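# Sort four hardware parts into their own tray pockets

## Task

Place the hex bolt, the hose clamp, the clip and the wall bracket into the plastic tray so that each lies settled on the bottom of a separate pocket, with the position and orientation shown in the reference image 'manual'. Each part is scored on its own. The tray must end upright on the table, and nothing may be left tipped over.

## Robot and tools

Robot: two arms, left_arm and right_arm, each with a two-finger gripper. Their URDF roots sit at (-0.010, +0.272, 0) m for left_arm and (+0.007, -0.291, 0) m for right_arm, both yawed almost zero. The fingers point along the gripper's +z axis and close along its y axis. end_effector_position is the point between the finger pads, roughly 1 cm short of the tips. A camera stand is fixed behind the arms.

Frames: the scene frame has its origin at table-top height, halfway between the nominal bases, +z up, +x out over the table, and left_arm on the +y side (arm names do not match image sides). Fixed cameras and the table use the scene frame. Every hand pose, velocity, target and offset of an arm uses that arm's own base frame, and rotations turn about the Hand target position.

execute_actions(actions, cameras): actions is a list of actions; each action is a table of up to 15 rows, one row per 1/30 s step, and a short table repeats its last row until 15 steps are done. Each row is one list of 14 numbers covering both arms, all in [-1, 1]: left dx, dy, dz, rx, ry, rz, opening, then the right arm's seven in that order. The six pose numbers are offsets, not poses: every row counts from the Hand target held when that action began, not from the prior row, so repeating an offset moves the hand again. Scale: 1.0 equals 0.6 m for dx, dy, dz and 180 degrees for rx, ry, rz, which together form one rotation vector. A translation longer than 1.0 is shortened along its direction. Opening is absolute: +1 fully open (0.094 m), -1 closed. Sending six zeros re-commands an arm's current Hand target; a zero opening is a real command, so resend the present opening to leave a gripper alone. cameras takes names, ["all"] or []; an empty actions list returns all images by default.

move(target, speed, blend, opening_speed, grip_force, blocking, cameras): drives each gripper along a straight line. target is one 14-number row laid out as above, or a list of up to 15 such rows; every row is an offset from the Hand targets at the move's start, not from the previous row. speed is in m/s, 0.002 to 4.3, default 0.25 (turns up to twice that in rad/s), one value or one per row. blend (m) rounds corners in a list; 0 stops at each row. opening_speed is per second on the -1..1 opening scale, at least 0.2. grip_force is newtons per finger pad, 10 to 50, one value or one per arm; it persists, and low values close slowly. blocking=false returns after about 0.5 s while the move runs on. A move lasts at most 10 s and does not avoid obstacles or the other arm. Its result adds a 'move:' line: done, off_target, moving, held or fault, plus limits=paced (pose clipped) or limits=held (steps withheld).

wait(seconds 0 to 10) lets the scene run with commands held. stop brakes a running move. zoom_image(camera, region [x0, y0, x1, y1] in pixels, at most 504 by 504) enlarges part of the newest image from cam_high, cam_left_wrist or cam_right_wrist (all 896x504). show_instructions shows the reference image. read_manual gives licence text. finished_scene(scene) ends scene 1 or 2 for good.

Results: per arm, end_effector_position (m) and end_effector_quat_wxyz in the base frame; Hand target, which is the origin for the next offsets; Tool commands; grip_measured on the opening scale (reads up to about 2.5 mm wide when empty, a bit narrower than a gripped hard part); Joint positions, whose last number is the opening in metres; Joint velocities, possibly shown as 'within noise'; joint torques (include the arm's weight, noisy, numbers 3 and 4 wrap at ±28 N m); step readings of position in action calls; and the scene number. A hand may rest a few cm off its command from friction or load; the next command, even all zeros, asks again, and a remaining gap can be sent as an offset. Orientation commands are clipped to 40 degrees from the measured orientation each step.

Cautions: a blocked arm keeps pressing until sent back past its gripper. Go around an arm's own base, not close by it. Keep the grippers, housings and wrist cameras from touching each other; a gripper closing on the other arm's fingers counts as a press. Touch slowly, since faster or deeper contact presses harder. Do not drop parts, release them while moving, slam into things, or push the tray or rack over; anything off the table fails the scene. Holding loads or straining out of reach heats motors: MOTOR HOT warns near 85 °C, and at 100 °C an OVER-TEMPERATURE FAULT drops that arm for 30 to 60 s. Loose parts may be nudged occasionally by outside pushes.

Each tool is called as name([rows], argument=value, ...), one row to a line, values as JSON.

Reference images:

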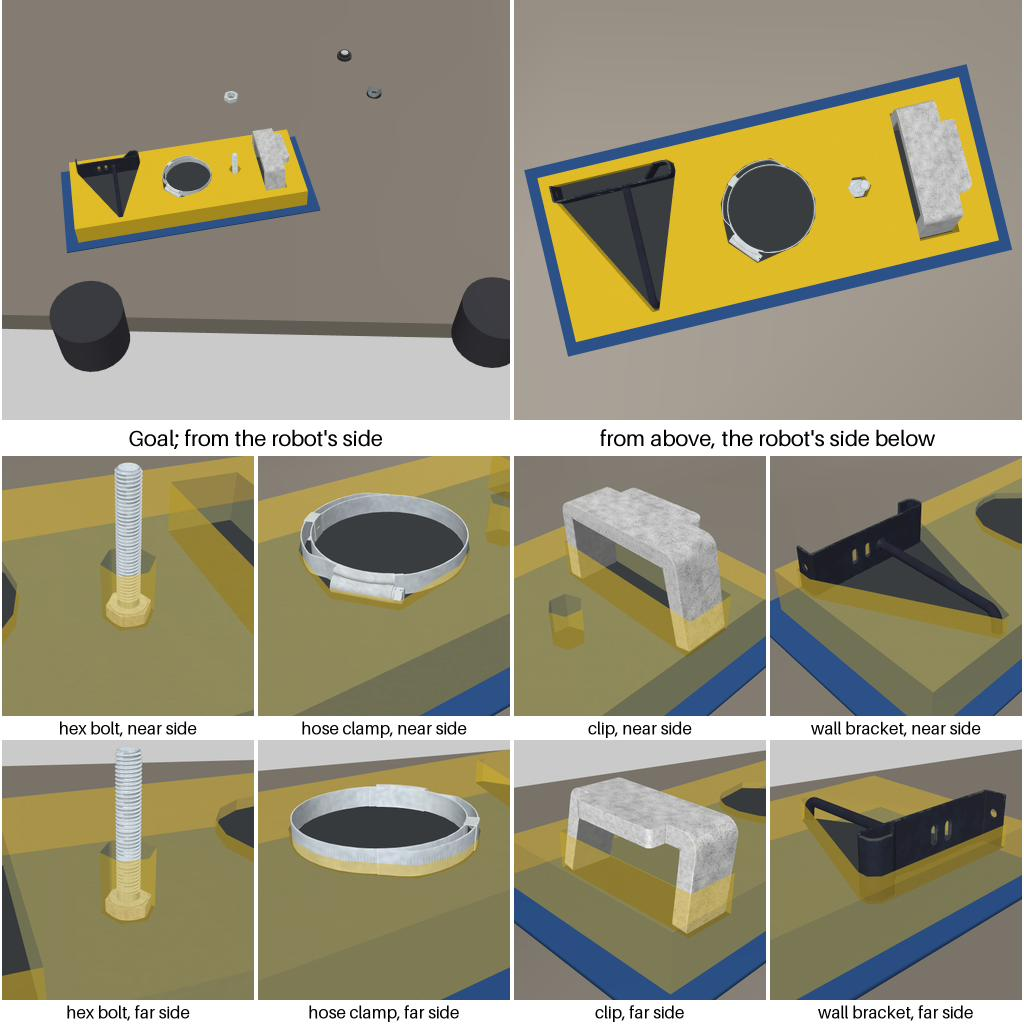

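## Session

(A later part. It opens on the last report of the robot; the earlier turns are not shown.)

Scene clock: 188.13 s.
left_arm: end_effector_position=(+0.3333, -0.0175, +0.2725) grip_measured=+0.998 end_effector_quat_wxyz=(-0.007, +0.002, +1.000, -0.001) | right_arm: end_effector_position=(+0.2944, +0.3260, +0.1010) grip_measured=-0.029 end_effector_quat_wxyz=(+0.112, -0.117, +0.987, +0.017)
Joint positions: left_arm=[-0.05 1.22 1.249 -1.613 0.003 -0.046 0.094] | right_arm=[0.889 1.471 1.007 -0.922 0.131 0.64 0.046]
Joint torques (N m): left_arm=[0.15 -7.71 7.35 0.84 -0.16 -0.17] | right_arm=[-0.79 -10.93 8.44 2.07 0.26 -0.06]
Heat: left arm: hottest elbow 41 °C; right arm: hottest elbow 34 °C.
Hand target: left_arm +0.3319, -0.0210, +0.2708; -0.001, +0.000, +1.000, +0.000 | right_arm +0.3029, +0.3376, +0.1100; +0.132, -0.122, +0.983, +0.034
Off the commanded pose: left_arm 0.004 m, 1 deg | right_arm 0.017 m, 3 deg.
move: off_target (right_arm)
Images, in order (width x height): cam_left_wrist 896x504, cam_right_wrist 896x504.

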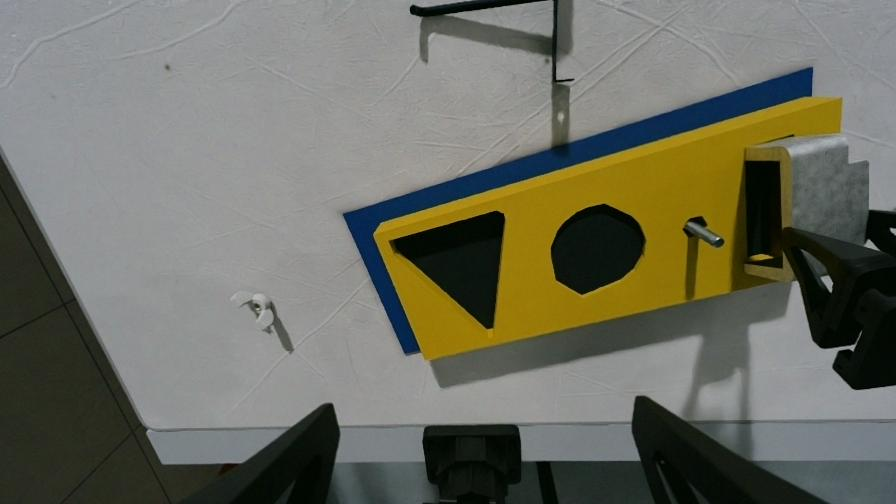

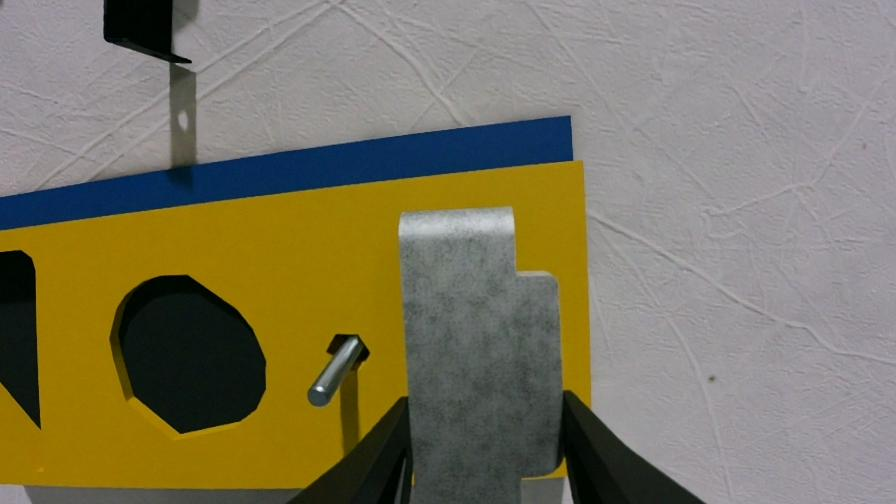

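move([
  [0,0,0,0,0,0,1,-0.003,-0.004,0.012,0,0,0.014,-0.5],
  [0,0,0,0,0,0,1,-0.003,-0.004,-0.015,0,0,0.014,-0.5],
], speed=0.1, cameras=["cam_left_wrist","cam_right_wrist"])

zoom_image(camera="cam_left_wrist", region=[640, 80, 896, 336])

Scene clock: 189.93 s.
left_arm: end_effector_position=(+0.3333, -0.0175, +0.2725) grip_measured=+0.998 end_effector_quat_wxyz=(-0.007, +0.002, +1.000, -0.001) | right_arm: end_effector_position=(+0.2969, +0.3287, +0.0974) grip_measured=-0.029 end_effector_quat_wxyz=(+0.121, -0.134, +0.983, +0.024)
Joint positions: left_arm=[-0.05 1.22 1.249 -1.613 0.003 -0.046 0.094] | right_arm=[0.888 1.471 0.994 -0.883 0.129 0.604 0.046]
Joint torques (N m): left_arm=[0.15 -7.36 7.41 0.69 -0.18 -0.17] | right_arm=[-1.14 -10.75 7.56 1.96 -0.1 -0.19]
Heat: left arm: hottest elbow 41 °C; right arm: hottest elbow 34 °C.
Hand target: left_arm +0.3319, -0.0210, +0.2708; -0.001, +0.000, +1.000, +0.000 | right_arm +0.3013, +0.3352, +0.1010; +0.132, -0.143, +0.980, +0.037
Off the commanded pose: left_arm 0.004 m, 1 deg | right_arm 0.009 m, 2 deg.
move: done
Images, in order (width x height): cam_left_wrist 896x504, cam_right_wrist 896x504.

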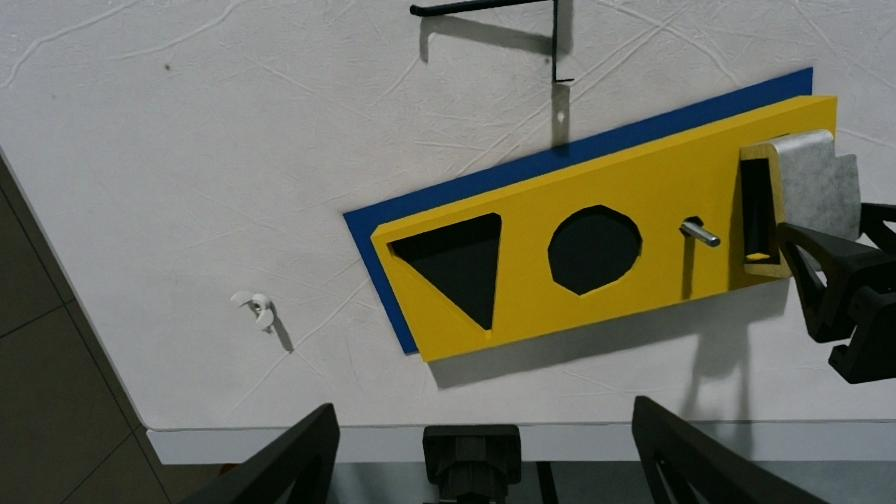

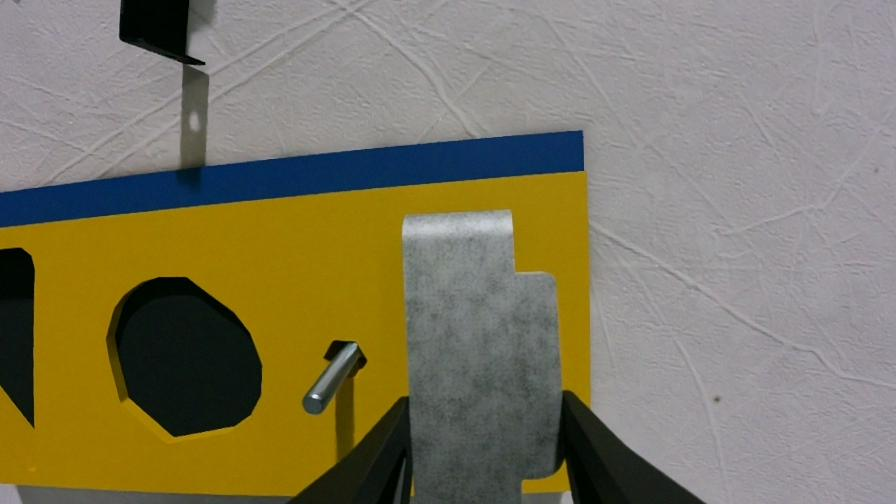

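Scaled by 1.969 from the camera's 896x504 image, which has a finer 1280x720 frame.

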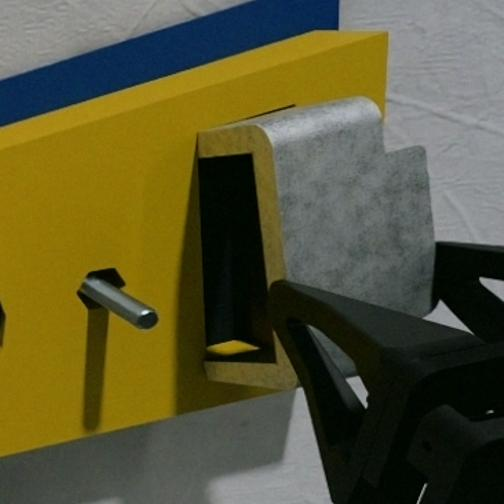

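move([
  [0,0,0,0,0,0,1,-0.002,-0.002,0.015,0.009,-0.03,-0.005,-0.5],
  [0,0,0,0,0,0,1,-0.003,-0.003,-0.01,0.009,-0.03,-0.005,-0.5],
], speed=0.1, cameras=["cam_left_wrist","cam_right_wrist"])

zoom_image(camera="cam_left_wrist", region=[640, 80, 896, 336])

Scene clock: 192.13 s.
left_arm: end_effector_position=(+0.3333, -0.0175, +0.2725) grip_measured=+0.998 end_effector_quat_wxyz=(-0.007, +0.002, +1.000, -0.001) | right_arm: end_effector_position=(+0.2984, +0.3258, +0.0912) grip_measured=-0.029 end_effector_quat_wxyz=(+0.165, -0.135, +0.977, +0.032)
Joint positions: left_arm=[-0.05 1.22 1.249 -1.613 0.003 -0.046 0.094] | right_arm=[0.901 1.438 0.922 -0.768 0.179 0.6 0.046]
Joint torques (N m): left_arm=[-0.03 -7.65 7.39 0.79 -0.19 -0.17] | right_arm=[-0.21 -10.58 7.12 2.45 0.48 0.11]
Heat: left arm: hottest elbow 40 °C; right arm: hottest elbow 34 °C.
Hand target: left_arm +0.3319, -0.0210, +0.2708; -0.001, +0.000, +1.000, +0.000 | right_arm +0.2994, +0.3335, +0.0950; +0.180, -0.135, +0.973, +0.043
Off the commanded pose: left_arm 0.004 m, 1 deg | right_arm 0.009 m, 2 deg.
move: done
Images, in order (width x height): cam_left_wrist 896x504, cam_right_wrist 896x504.

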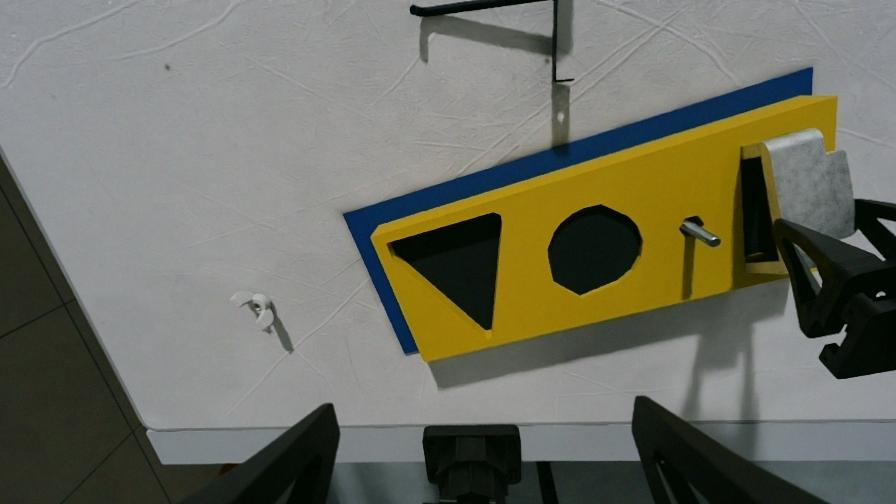

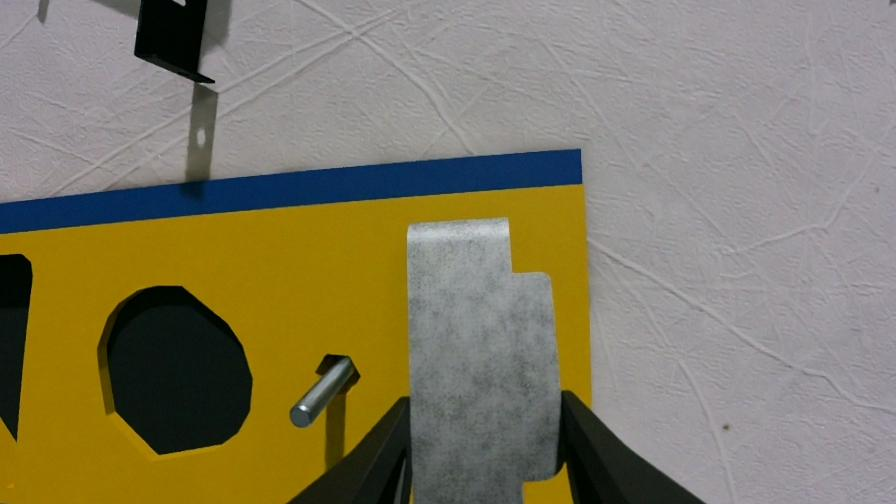

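Scaled by 1.969 from the camera's 896x504 image, which has a finer 1280x720 frame.

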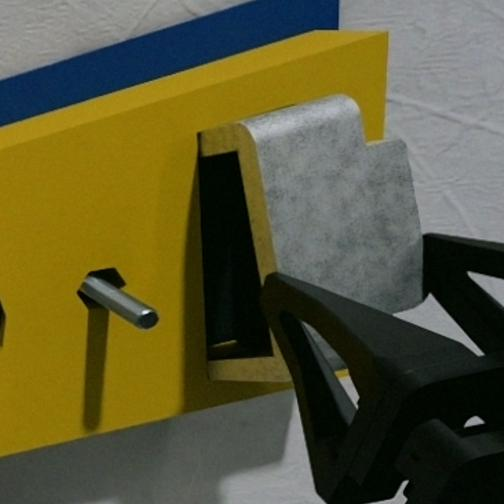

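move([
  [0,0,0,0,0,0,1,-0.01,-0.002,0.05,0.02,-0.06,0,-0.5],
  [0,0,0,0,0,0,1,-0.01,-0.002,0.035,0.02,-0.06,0,-0.5],
], speed=0.12, cameras=["cam_left_wrist","cam_right_wrist"])

zoom_image(camera="cam_left_wrist", region=[640, 80, 896, 336])

Scene clock: 194.53 s.
left_arm: end_effector_position=(+0.3333, -0.0175, +0.2725) grip_measured=+0.998 end_effector_quat_wxyz=(-0.007, +0.002, +1.000, -0.001) | right_arm: end_effector_position=(+0.2911, +0.3237, +0.0999) grip_measured=-0.029 end_effector_quat_wxyz=(+0.253, -0.136, +0.957, +0.042)
Joint positions: left_arm=[-0.05 1.22 1.249 -1.613 0.003 -0.046 0.094] | right_arm=[0.96 1.351 0.81 -0.605 0.306 0.611 0.046]
Joint torques (N m): left_arm=[0.03 -7.71 7.38 0.84 -0.2 -0.2] | right_arm=[-0.32 -10.99 7.77 1.98 0.62 0.1]
Heat: left arm: hottest elbow 40 °C; right arm: hottest elbow 34 °C.
Hand target: left_arm +0.3319, -0.0210, +0.2708; -0.001, +0.000, +1.000, +0.000 | right_arm +0.2933, +0.3323, +0.1159; +0.275, -0.133, +0.950, +0.061
Off the commanded pose: left_arm 0.004 m, 1 deg | right_arm 0.018 m, 3 deg.
move: off_target (right_arm)
Images, in order (width x height): cam_left_wrist 896x504, cam_right_wrist 896x504.

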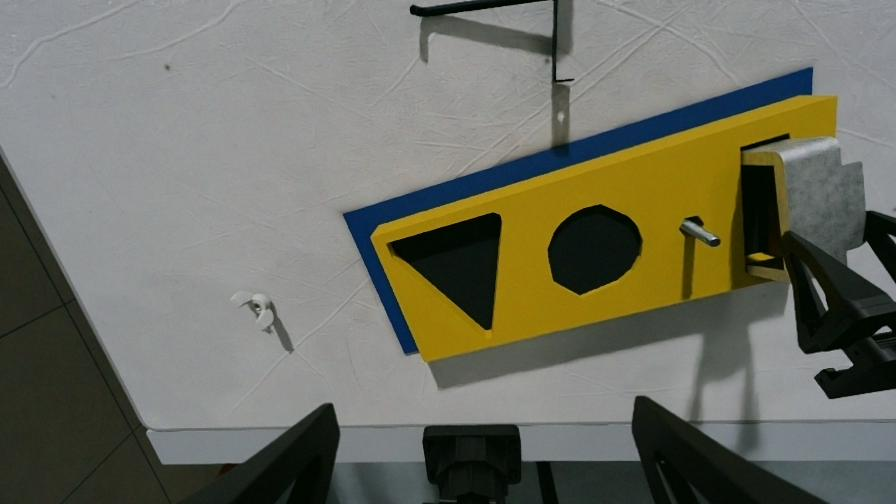

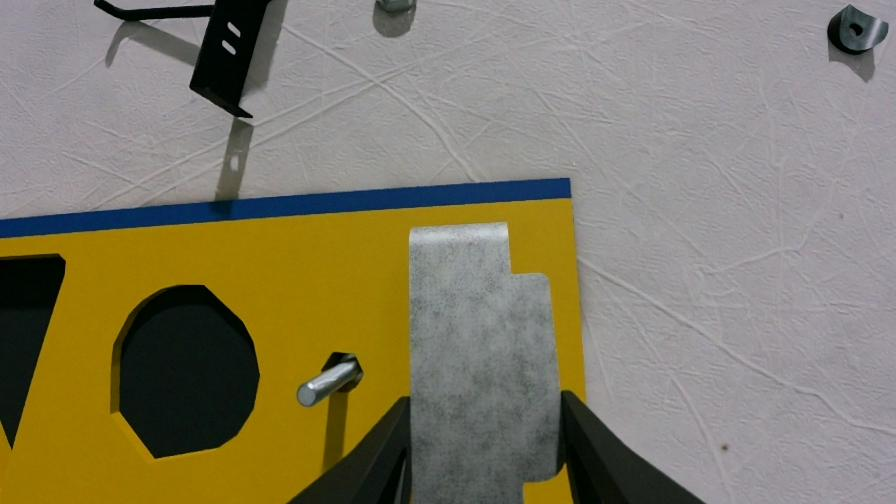

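Scaled by 1.969 from the camera's 896x504 image, which has a finer 1280x720 frame.

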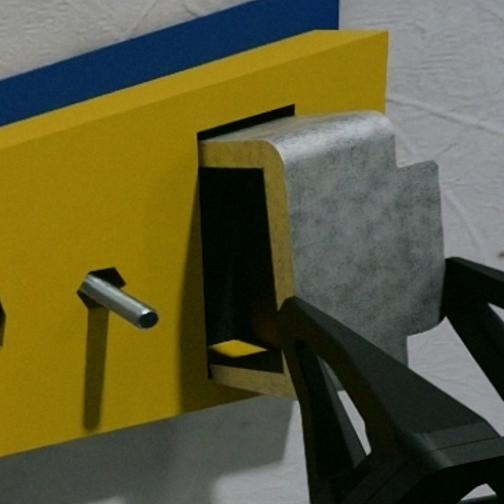

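move([
  [0,0,0,0,0,0,1,0.003,-0.004,0.012,0.006,-0.02,-0.004,-0.5],
  [0,0,0,0,0,0,1,0.003,-0.004,-0.012,0.006,-0.02,-0.004,-0.5],
], speed=0.12, cameras=["cam_left_wrist","cam_right_wrist"])

zoom_image(camera="cam_left_wrist", region=[640, 80, 896, 336])

Scene clock: 196.23 s.
left_arm: end_effector_position=(+0.3333, -0.0175, +0.2725) grip_measured=+0.998 end_effector_quat_wxyz=(-0.007, +0.002, +1.000, -0.001) | right_arm: end_effector_position=(+0.2895, +0.3207, +0.0948) grip_measured=-0.029 end_effector_quat_wxyz=(+0.285, -0.132, +0.948, +0.050)
Joint positions: left_arm=[-0.05 1.22 1.249 -1.613 0.003 -0.046 0.094] | right_arm=[0.975 1.332 0.752 -0.509 0.348 0.613 0.046]
Joint torques (N m): left_arm=[0.62 -7.65 7.42 0.68 -0.16 -0.17] | right_arm=[-0.62 -9.29 8.32 2.36 0.88 0.09]
Heat: left arm: hottest elbow 40 °C; right arm: hottest elbow 34 °C.
Hand target: left_arm +0.3319, -0.0210, +0.2708; -0.001, +0.000, +1.000, +0.000 | right_arm +0.2952, +0.3297, +0.1086; +0.306, -0.126, +0.942, +0.064
Off the commanded pose: left_arm 0.004 m, 1 deg | right_arm 0.018 m, 3 deg.
move: off_target (right_arm)
Images, in order (width x height): cam_left_wrist 896x504, cam_right_wrist 896x504.

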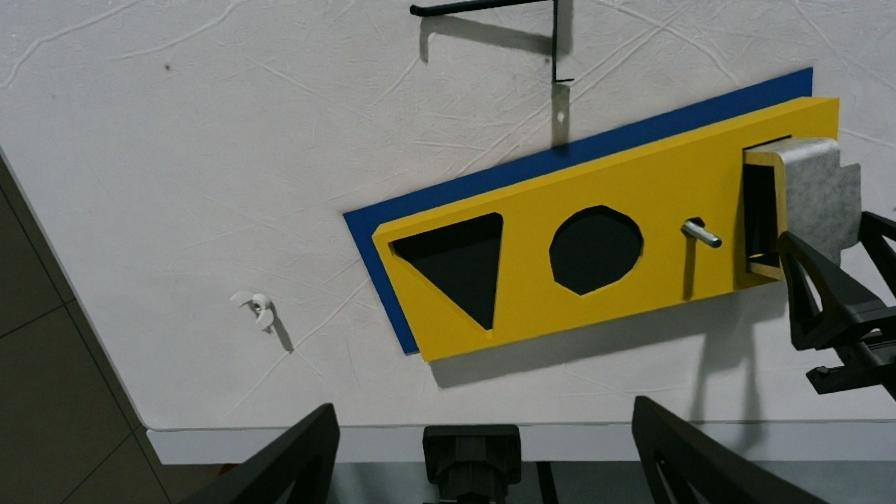

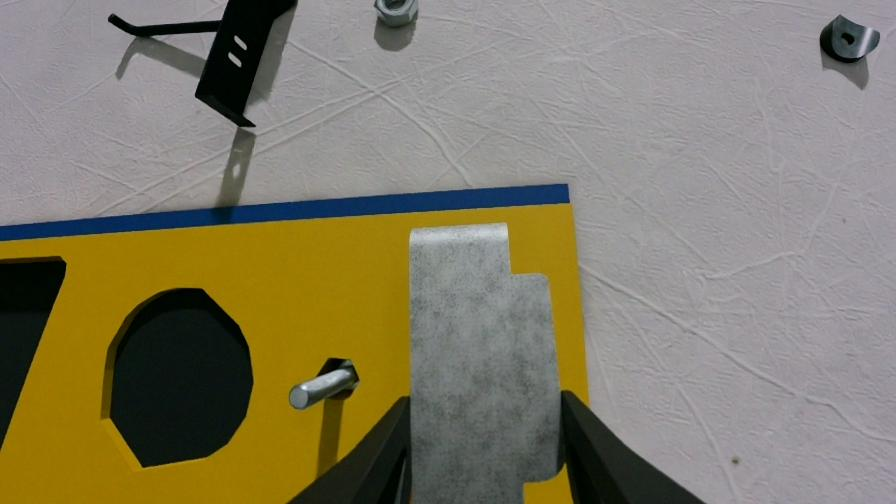

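Scaled by 1.969 from the camera's 896x504 image, which has a finer 1280x720 frame.

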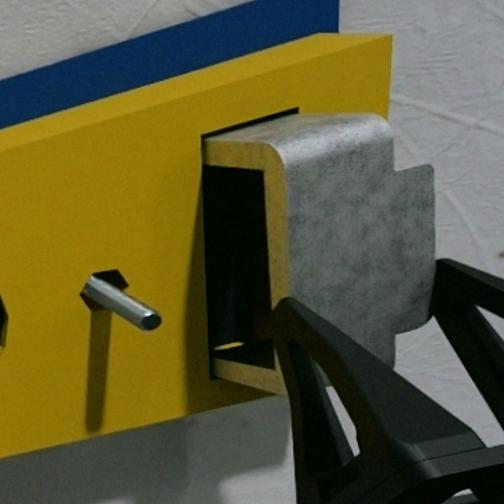

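move([
  [0,0,0,0,0,0,1,0.009,0.001,0.01,0,0,0,-0.5],
  [0,0,0,0,0,0,1,0.009,0.001,-0.03,0,0,0,-0.5],
], speed=0.12, cameras=["cam_left_wrist","cam_right_wrist"])

zoom_image(camera="cam_left_wrist", region=[640, 80, 896, 336])

Scene clock: 197.97 s.
left_arm: end_effector_position=(+0.3333, -0.0175, +0.2725) grip_measured=+0.998 end_effector_quat_wxyz=(-0.007, +0.002, +1.000, -0.001) | right_arm: end_effector_position=(+0.2912, +0.3223, +0.0803) grip_measured=-0.029 end_effector_quat_wxyz=(+0.287, -0.131, +0.948, +0.051)
Joint positions: left_arm=[-0.05 1.22 1.249 -1.613 0.003 -0.046 0.094] | right_arm=[0.975 1.363 0.734 -0.454 0.351 0.613 0.046]
Joint torques (N m): left_arm=[-0.03 -7.53 7.41 0.75 -0.18 -0.18] | right_arm=[-1.2 -8.7 8.12 2.36 0.58 -0.04]
Heat: left arm: hottest elbow 40 °C; right arm: hottest elbow 34 °C.
Hand target: left_arm +0.3319, -0.0210, +0.2708; -0.001, +0.000, +1.000, +0.000 | right_arm +0.3007, +0.3304, +0.0909; +0.306, -0.126, +0.941, +0.064
Off the commanded pose: left_arm 0.004 m, 1 deg | right_arm 0.016 m, 3 deg.
move: off_target (right_arm)
Images, in order (width x height): cam_left_wrist 896x504, cam_right_wrist 896x504.

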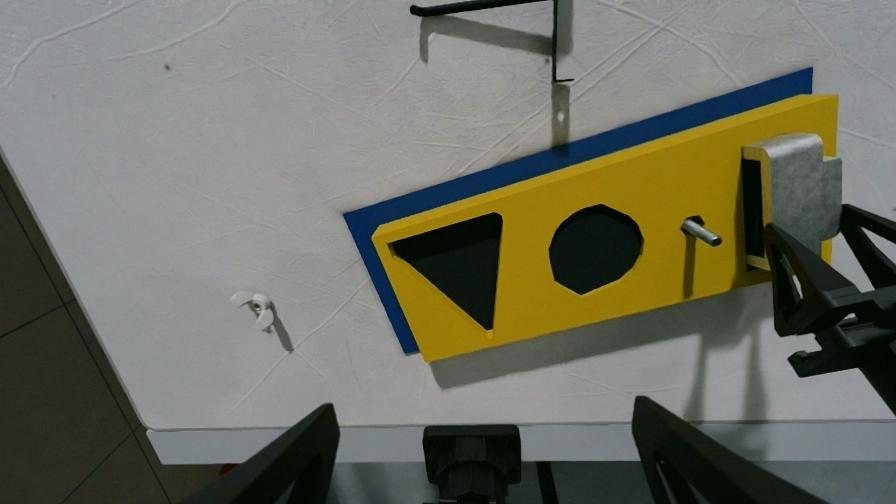

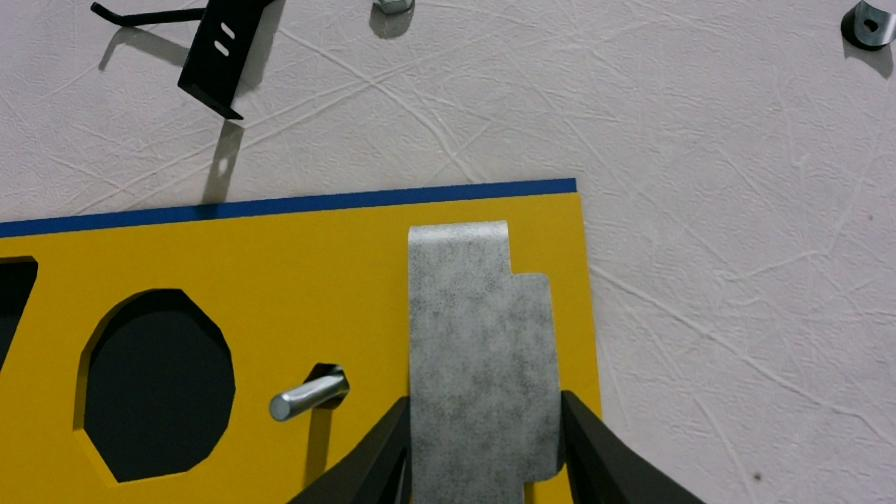

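Scaled by 1.969 from the camera's 896x504 image, which has a finer 1280x720 frame.

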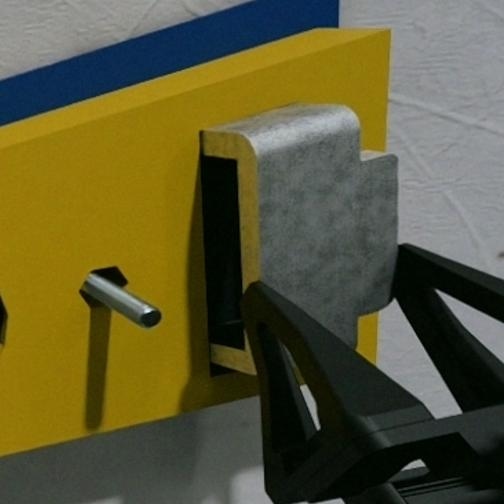

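move([
  [0,0,0,0,0,0,1,0,0,-0.045,0,0,0,-0.5],
  [0,0,0,0,0,0,1,0,0,-0.045,0,0,0,0.3],
], speed=0.1, cameras=["cam_left_wrist","cam_right_wrist"])

zoom_image(camera="cam_left_wrist", region=[640, 80, 896, 336])

Scene clock: 199.77 s.
left_arm: end_effector_position=(+0.3333, -0.0175, +0.2725) grip_measured=+0.998 end_effector_quat_wxyz=(-0.007, +0.002, +1.000, -0.001) | right_arm: end_effector_position=(+0.2972, +0.3283, +0.0636) grip_measured=+0.297 end_effector_quat_wxyz=(+0.302, -0.134, +0.942, +0.057)
Joint positions: left_arm=[-0.05 1.22 1.249 -1.613 0.003 -0.046 0.094] | right_arm=[0.975 1.411 0.71 -0.348 0.361 0.594 0.061]
Joint torques (N m): left_arm=[0.09 -7.71 7.46 0.75 -0.17 -0.2] | right_arm=[-1.32 -8.23 6.79 1.98 0.18 0.16]
Heat: left arm: hottest elbow 40 °C; right arm: hottest elbow 34 °C.
Hand target: left_arm +0.3319, -0.0210, +0.2708; -0.001, +0.000, +1.000, +0.000 | right_arm +0.3006, +0.3303, +0.0637; +0.306, -0.126, +0.941, +0.064
Off the commanded pose: left_arm 0.004 m, 1 deg | right_arm 0.004 m, 1 deg.
move: done; target 2's new opening was sent with right_arm's hand 0.015 m and 1 deg from that target
Images, in order (width x height): cam_left_wrist 896x504, cam_right_wrist 896x504.

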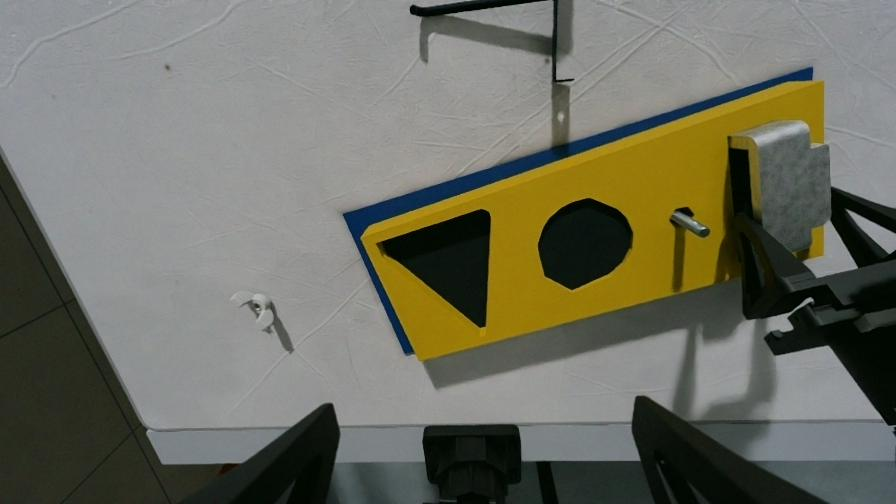

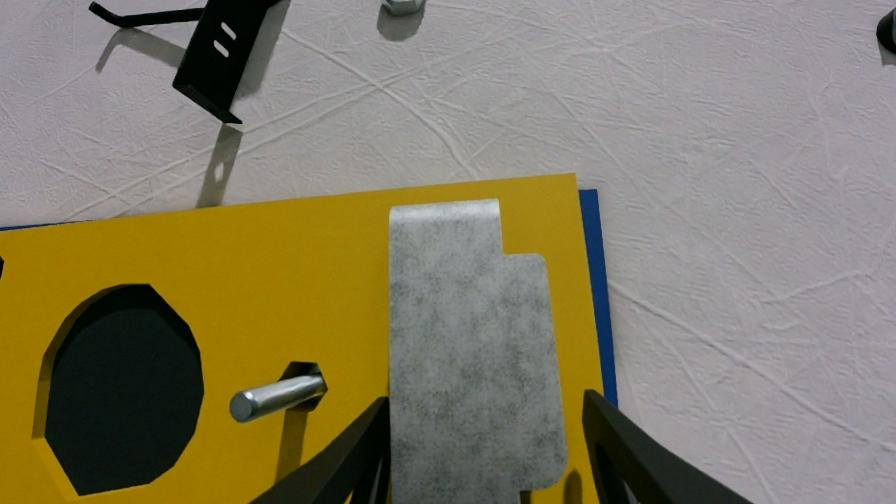

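Scaled by 1.969 from the camera's 896x504 image, which has a finer 1280x720 frame.

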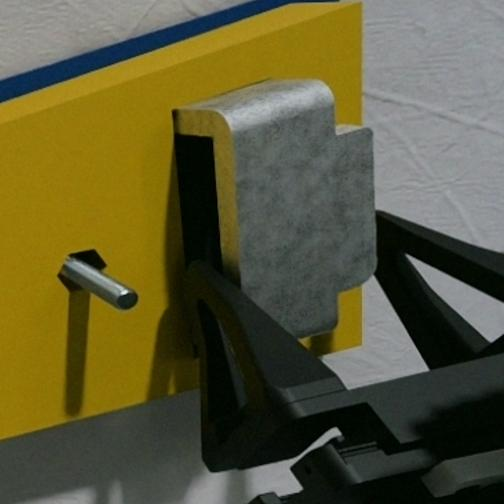

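move([
  [0,0,0,0,0,0,1,-0.1,-0.033,0.15,0,0,0,0.3],
  [0,0,0,0,0,0,1,-0.05,-0.2,0.25,-0.042,0.199,-0.082,0.5],
  [0,0,0,0,0,0,1,0.25,-0.442,0.25,-0.042,0.199,-0.082,0.5],
], speed=[0.12,0.3,0.3], blend=[0.03,0.03,0], cameras=["cam_left_wrist","cam_right_wrist"])

zoom_image(camera="cam_left_wrist", region=[640, 80, 896, 336])

Scene clock: 205.33 s.
left_arm: end_effector_position=(+0.3333, -0.0175, +0.2725) grip_measured=+0.998 end_effector_quat_wxyz=(-0.007, +0.002, +1.000, -0.001) | right_arm: end_effector_position=(+0.4330, +0.0639, +0.1957) grip_measured=+0.498 end_effector_quat_wxyz=(-0.020, +0.003, +1.000, -0.006)
Joint positions: left_arm=[-0.05 1.22 1.249 -1.613 0.003 -0.046 0.094] | right_arm=[0.15 1.524 1.344 -1.432 0.005 0.155 0.07]
Joint torques (N m): left_arm=[0.21 -7.59 7.31 0.76 -0.2 -0.19] | right_arm=[-1.38 -10.87 12.6 0.12 -0.1 -0.1]
Heat: left arm: hottest elbow 39 °C; right arm: hottest elbow 34 °C.
Hand target: left_arm +0.3319, -0.0210, +0.2708; -0.001, +0.000, +1.000, +0.000 | right_arm +0.4506, +0.0651, +0.2137; -0.001, +0.000, +1.000, -0.001
Off the commanded pose: left_arm 0.004 m, 1 deg | right_arm 0.025 m, 2 deg.
move: off_target (right_arm); blend cut to 0 m at target 2; target 2's new opening was sent with right_arm's hand 0.026 m and 2 deg from that target
Images, in order (width x height): cam_left_wrist 896x504, cam_right_wrist 896x504.

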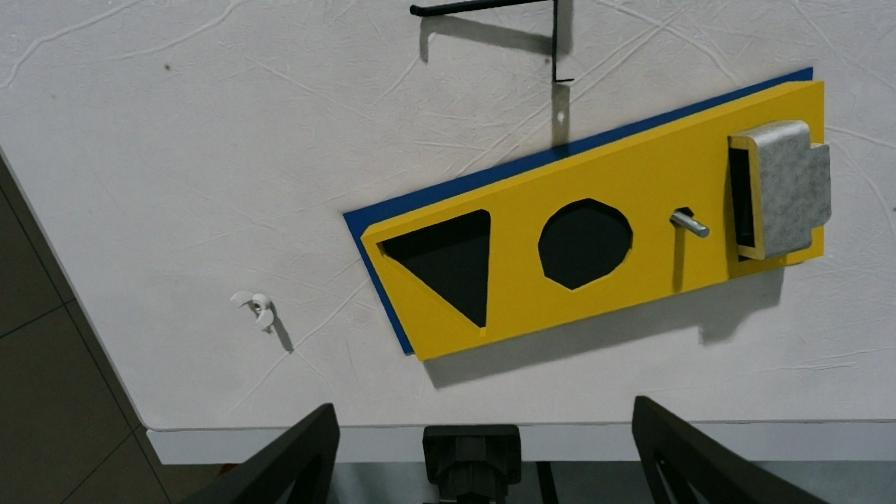

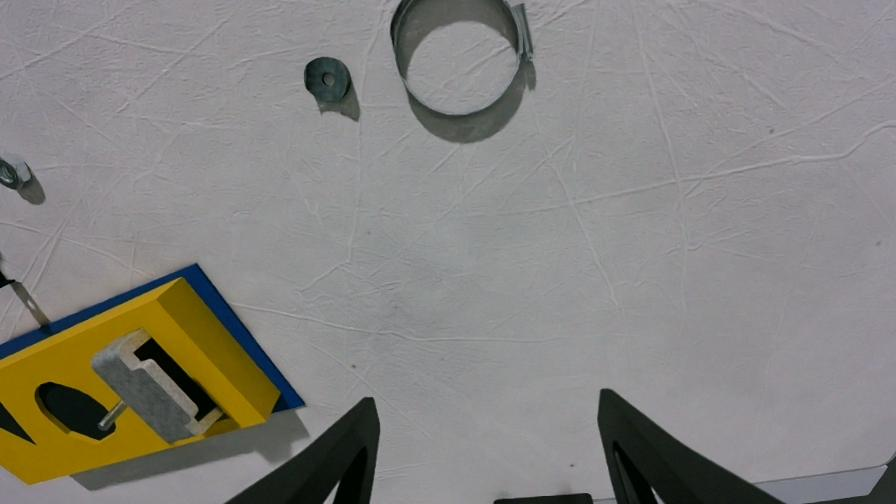

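Scaled by 1.969 from the camera's 896x504 image, which has a finer 1280x720 frame.

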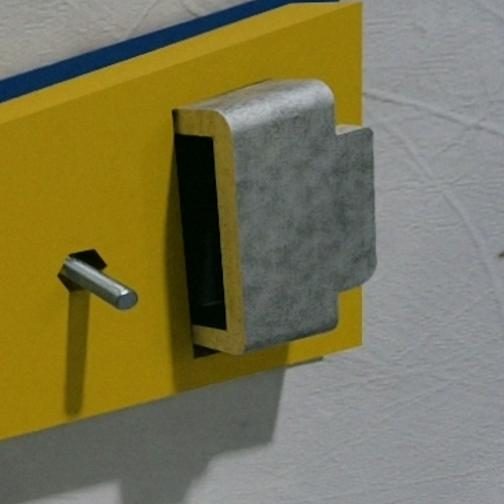

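move([
  [0,0,0,0,0,0,1,0.12,0,0,0,0,0,0.5],
], speed=0.3, cameras=["cam_right_wrist"])

zoom_image(camera="cam_right_wrist", region=[330, 80, 600, 300])

Scene clock: 206.77 s.
left_arm: end_effector_position=(+0.3333, -0.0175, +0.2725) grip_measured=+0.998 end_effector_quat_wxyz=(-0.007, +0.002, +1.000, -0.001) | right_arm: end_effector_position=(+0.5061, +0.0683, +0.1946) grip_measured=+0.498 end_effector_quat_wxyz=(-0.021, -0.001, +1.000, -0.006)
Joint positions: left_arm=[-0.05 1.22 1.249 -1.613 0.003 -0.046 0.094] | right_arm=[0.137 1.714 1.573 -1.473 0.005 0.135 0.07]
Joint torques (N m): left_arm=[0.09 -7.65 7.41 0.76 -0.18 -0.2] | right_arm=[-1.85 -14.39 12.77 0.06 -0.1 -0.07]
Heat: left arm: hottest elbow 39 °C; right arm: hottest elbow 34 °C.
Hand target: left_arm +0.3319, -0.0210, +0.2708; -0.001, +0.000, +1.000, +0.000 | right_arm +0.5226, +0.0652, +0.2137; -0.001, +0.000, +1.000, -0.001
Off the commanded pose: left_arm 0.004 m, 1 deg | right_arm 0.025 m, 2 deg.
move: off_target (right_arm)
Images, in order (width x height): cam_right_wrist 896x504.

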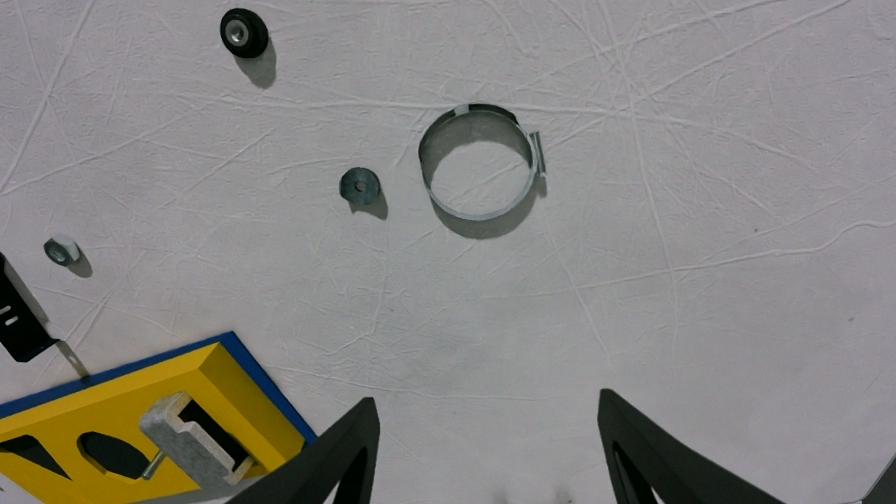

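Scaled by 1.867 from the camera's 896x504 image, which has a finer 1280x720 frame.

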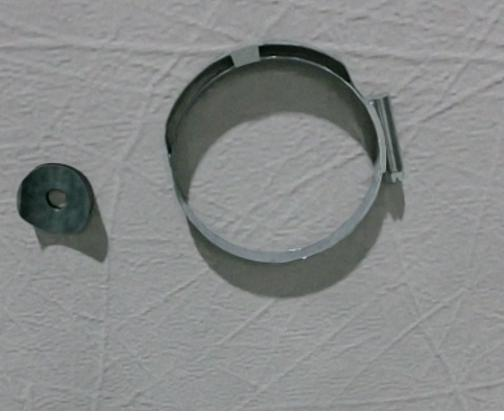

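move([
  [0,0,0,0,0,0,1,0,0,-0.03,0,0,0.5,0.3],
  [0,0,0,0,0,0,1,-0.015,0,-0.25,0,0,0.5,0.3],
], speed=0.3, cameras=["cam_right_wrist"])

Scene clock: 213.53 s.
left_arm: end_effector_position=(+0.3333, -0.0175, +0.2725) grip_measured=+0.998 end_effector_quat_wxyz=(-0.007, +0.002, +1.000, -0.001) | right_arm: end_effector_position=(+0.5077, +0.0685, +0.0598) grip_measured=+0.302 end_effector_quat_wxyz=(+0.010, +0.707, -0.707, -0.004)
Joint positions: left_arm=[-0.05 1.22 1.249 -1.613 0.003 -0.046 0.094] | right_arm=[0.137 1.811 1.337 -1.118 0.005 -1.435 0.061]
Joint torques (N m): left_arm=[0.15 -7.77 7.45 0.7 -0.18 -0.17] | right_arm=[-1.67 -15.15 7.06 0.88 -0.22 -0.07]
Heat: left arm: hottest elbow 39 °C; right arm: hottest elbow 34 °C.
Hand target: left_arm +0.3319, -0.0210, +0.2708; -0.001, +0.000, +1.000, +0.000 | right_arm +0.5136, +0.0652, +0.0637; +0.000, +0.707, -0.707, +0.001
Off the commanded pose: left_arm 0.004 m, 1 deg | right_arm 0.008 m, 1 deg.
move: done
Images, in order (width x height): cam_right_wrist 896x504.

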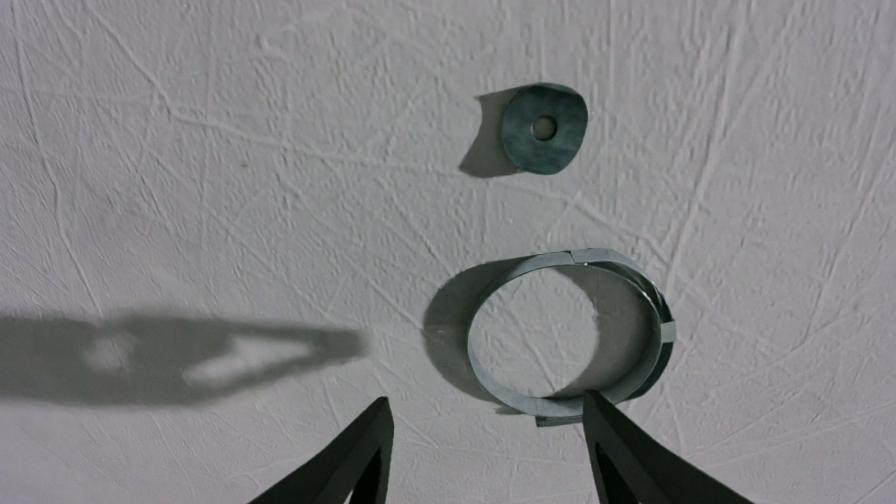

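move([
  [0,0,0,0,0,0,1,-0.012,-0.003,-0.04,0,0,0,0.3],
  [0,0,0,0,0,0,1,-0.012,-0.003,-0.072,0,0,0,0.3],
], speed=0.15, cameras=["cam_right_wrist"])

Scene clock: 215.37 s.
left_arm: end_effector_position=(+0.3333, -0.0175, +0.2725) grip_measured=+0.998 end_effector_quat_wxyz=(-0.007, +0.002, +1.000, -0.001) | right_arm: end_effector_position=(+0.5033, +0.0679, +0.0229) grip_measured=+0.302 end_effector_quat_wxyz=(+0.004, +0.708, -0.707, +0.000)
Joint positions: left_arm=[-0.05 1.22 1.249 -1.613 0.003 -0.046 0.094] | right_arm=[0.137 1.841 1.269 -1.006 0.005 -1.435 0.061]
Joint torques (N m): left_arm=[0.21 -7.65 7.45 0.7 -0.16 -0.17] | right_arm=[-1.79 -14.56 6.72 0.9 -0.22 -0.07]
Heat: left arm: hottest elbow 39 °C; right arm: hottest elbow 34 °C.
Hand target: left_arm +0.3319, -0.0210, +0.2708; -0.001, +0.000, +1.000, +0.000 | right_arm +0.5065, +0.0634, +0.0205; +0.000, +0.707, -0.707, +0.001
Off the commanded pose: left_arm 0.004 m, 1 deg | right_arm 0.006 m, 1 deg.
move: done
Images, in order (width x height): cam_right_wrist 896x504.

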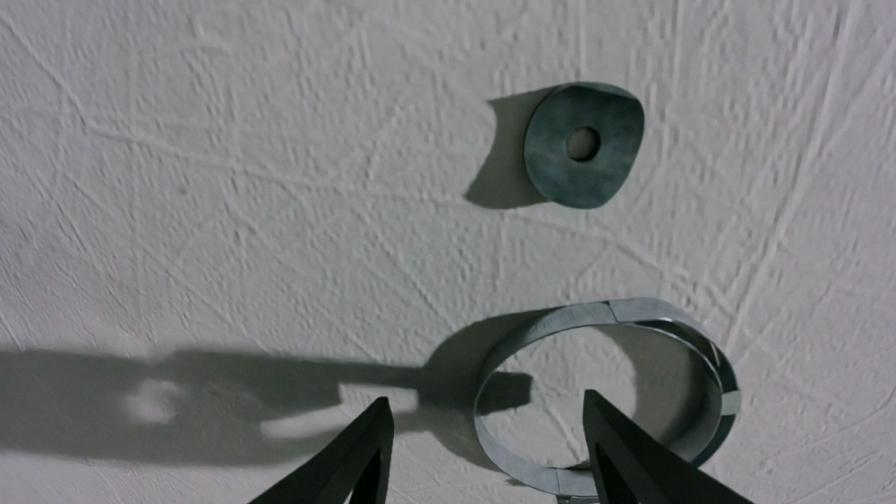

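move([
  [0,0,0,0,0,0,1,0,0,-0.016,0,0,0,0.3],
  [0,0,0,0,0,0,1,0,0,-0.016,0,0,0,-1],
], speed=0.06, opening_speed=0.8, grip_force=[50,20], cameras=["cam_right_wrist"])

Scene clock: 221.50 s.
left_arm: end_effector_position=(+0.3333, -0.0175, +0.2725) grip_measured=+0.998 end_effector_quat_wxyz=(-0.007, +0.002, +1.000, -0.001) | right_arm: end_effector_position=(+0.5046, +0.0681, +0.0158) grip_measured=-0.960 end_effector_quat_wxyz=(+0.002, +0.708, -0.706, +0.002)
Joint positions: left_arm=[-0.05 1.22 1.249 -1.613 0.003 -0.046 0.094] | right_arm=[0.137 1.851 1.263 -0.984 0.005 -1.436 0.002]
Joint torques (N m): left_arm=[0.09 -7.88 7.39 0.79 -0.19 -0.17] | right_arm=[-1.79 -14.15 6.42 0.94 -0.2 -0.06]
Heat: left arm: hottest elbow 38 °C; right arm: hottest elbow 34 °C.
Hand target: left_arm +0.3319, -0.0210, +0.2708; -0.001, +0.000, +1.000, +0.000 | right_arm +0.5064, +0.0634, +0.0109; +0.000, +0.707, -0.707, +0.001
Off the commanded pose: left_arm 0.004 m, 1 deg | right_arm 0.007 m, 0 deg.
grip_force (N): 50, 20
move: done
Images, in order (width x height): cam_right_wrist 896x504.

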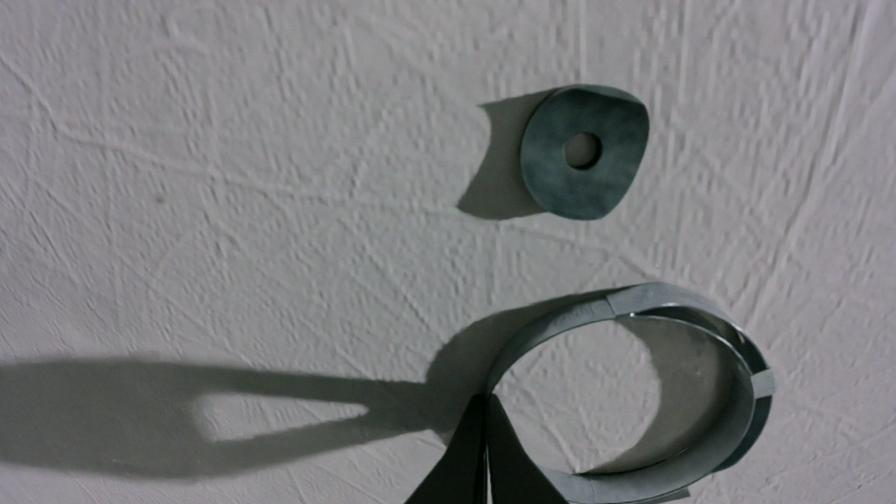

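move([
  [0,0.12,0.08,0,0,-0.5,0,0,0,0.45,0,0,0,-1],
  [0.205,-0.17,0.08,-0.385,-0.385,-0.385,0,-0.227,0.328,0.52,0.5,0,0,-1],
], speed=0.25, cameras=["all"])

Scene clock: 231.93 s.
left_arm: end_effector_position=(+0.4549, -0.1185, +0.3303) grip_measured=+0.003 end_effector_quat_wxyz=(+0.522, +0.491, +0.530, -0.454) | right_arm: end_effector_position=(+0.3730, +0.2552, +0.3212) grip_measured=-0.961 end_effector_quat_wxyz=(+0.498, -0.497, +0.507, +0.498)
Joint positions: left_arm=[0.125 1.596 1.328 -1.691 1.523 1.991 0.047] | right_arm=[0.217 1.265 0.754 0.476 -1.344 -0.024 0.002]
Joint torques (N m): left_arm=[0.09 -10.46 6.89 -0.92 0.53 0.07] | right_arm=[-0.15 -7.82 7.8 2.25 0.11 0.16]
Heat: left arm: hottest elbow 39 °C; right arm: hottest elbow 34 °C.
Hand target: left_arm +0.4549, -0.1230, +0.3188; +0.500, +0.500, +0.500, -0.500 | right_arm +0.3701, +0.2601, +0.3229; +0.500, -0.500, +0.500, +0.499
Off the commanded pose: left_arm 0.012 m, 7 deg | right_arm 0.006 m, 1 deg.
joint sent to its limit (left arm) — joint 4 (wrist pitch), lower limit. The joint targets are off in orientation, not in position.
grip_force (N): 50, 20
move: off_target (left_arm)

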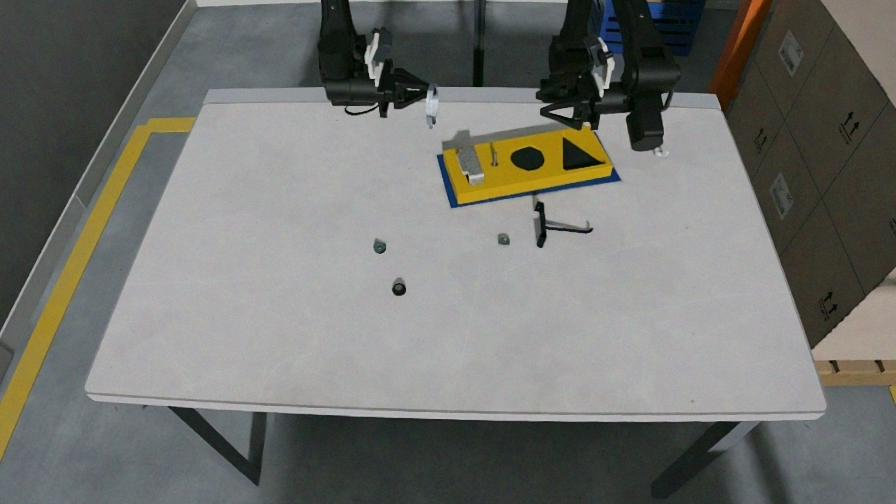

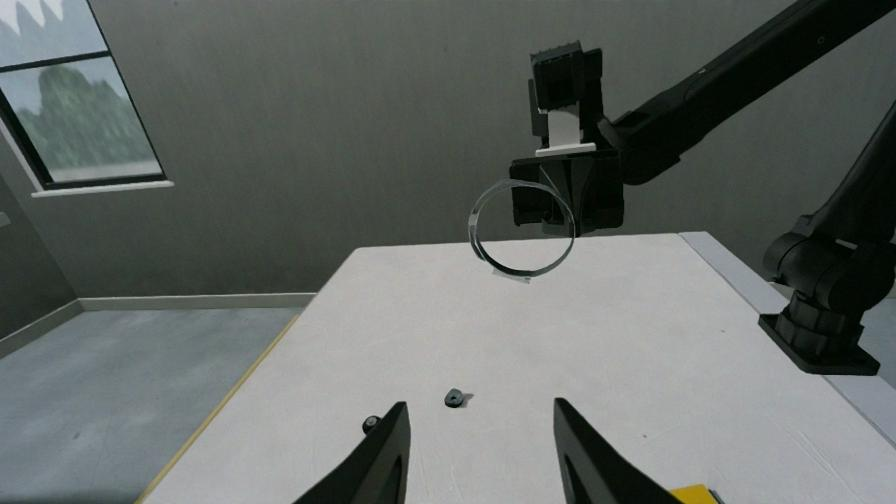

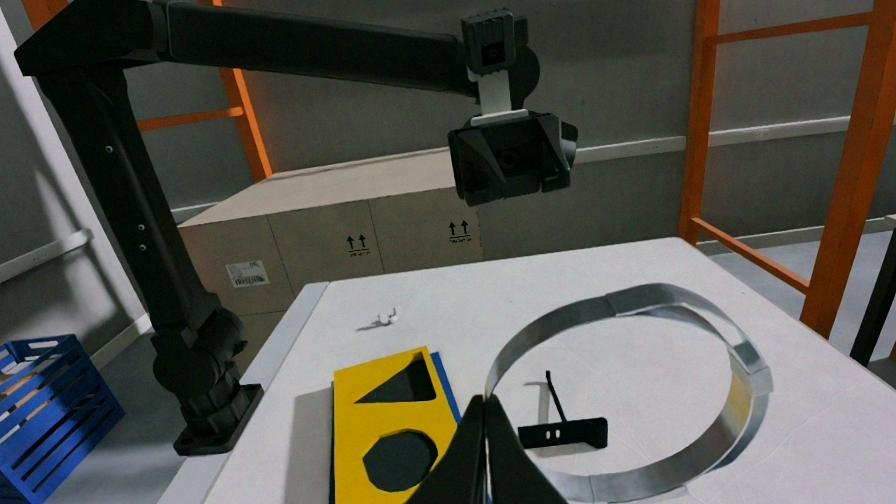

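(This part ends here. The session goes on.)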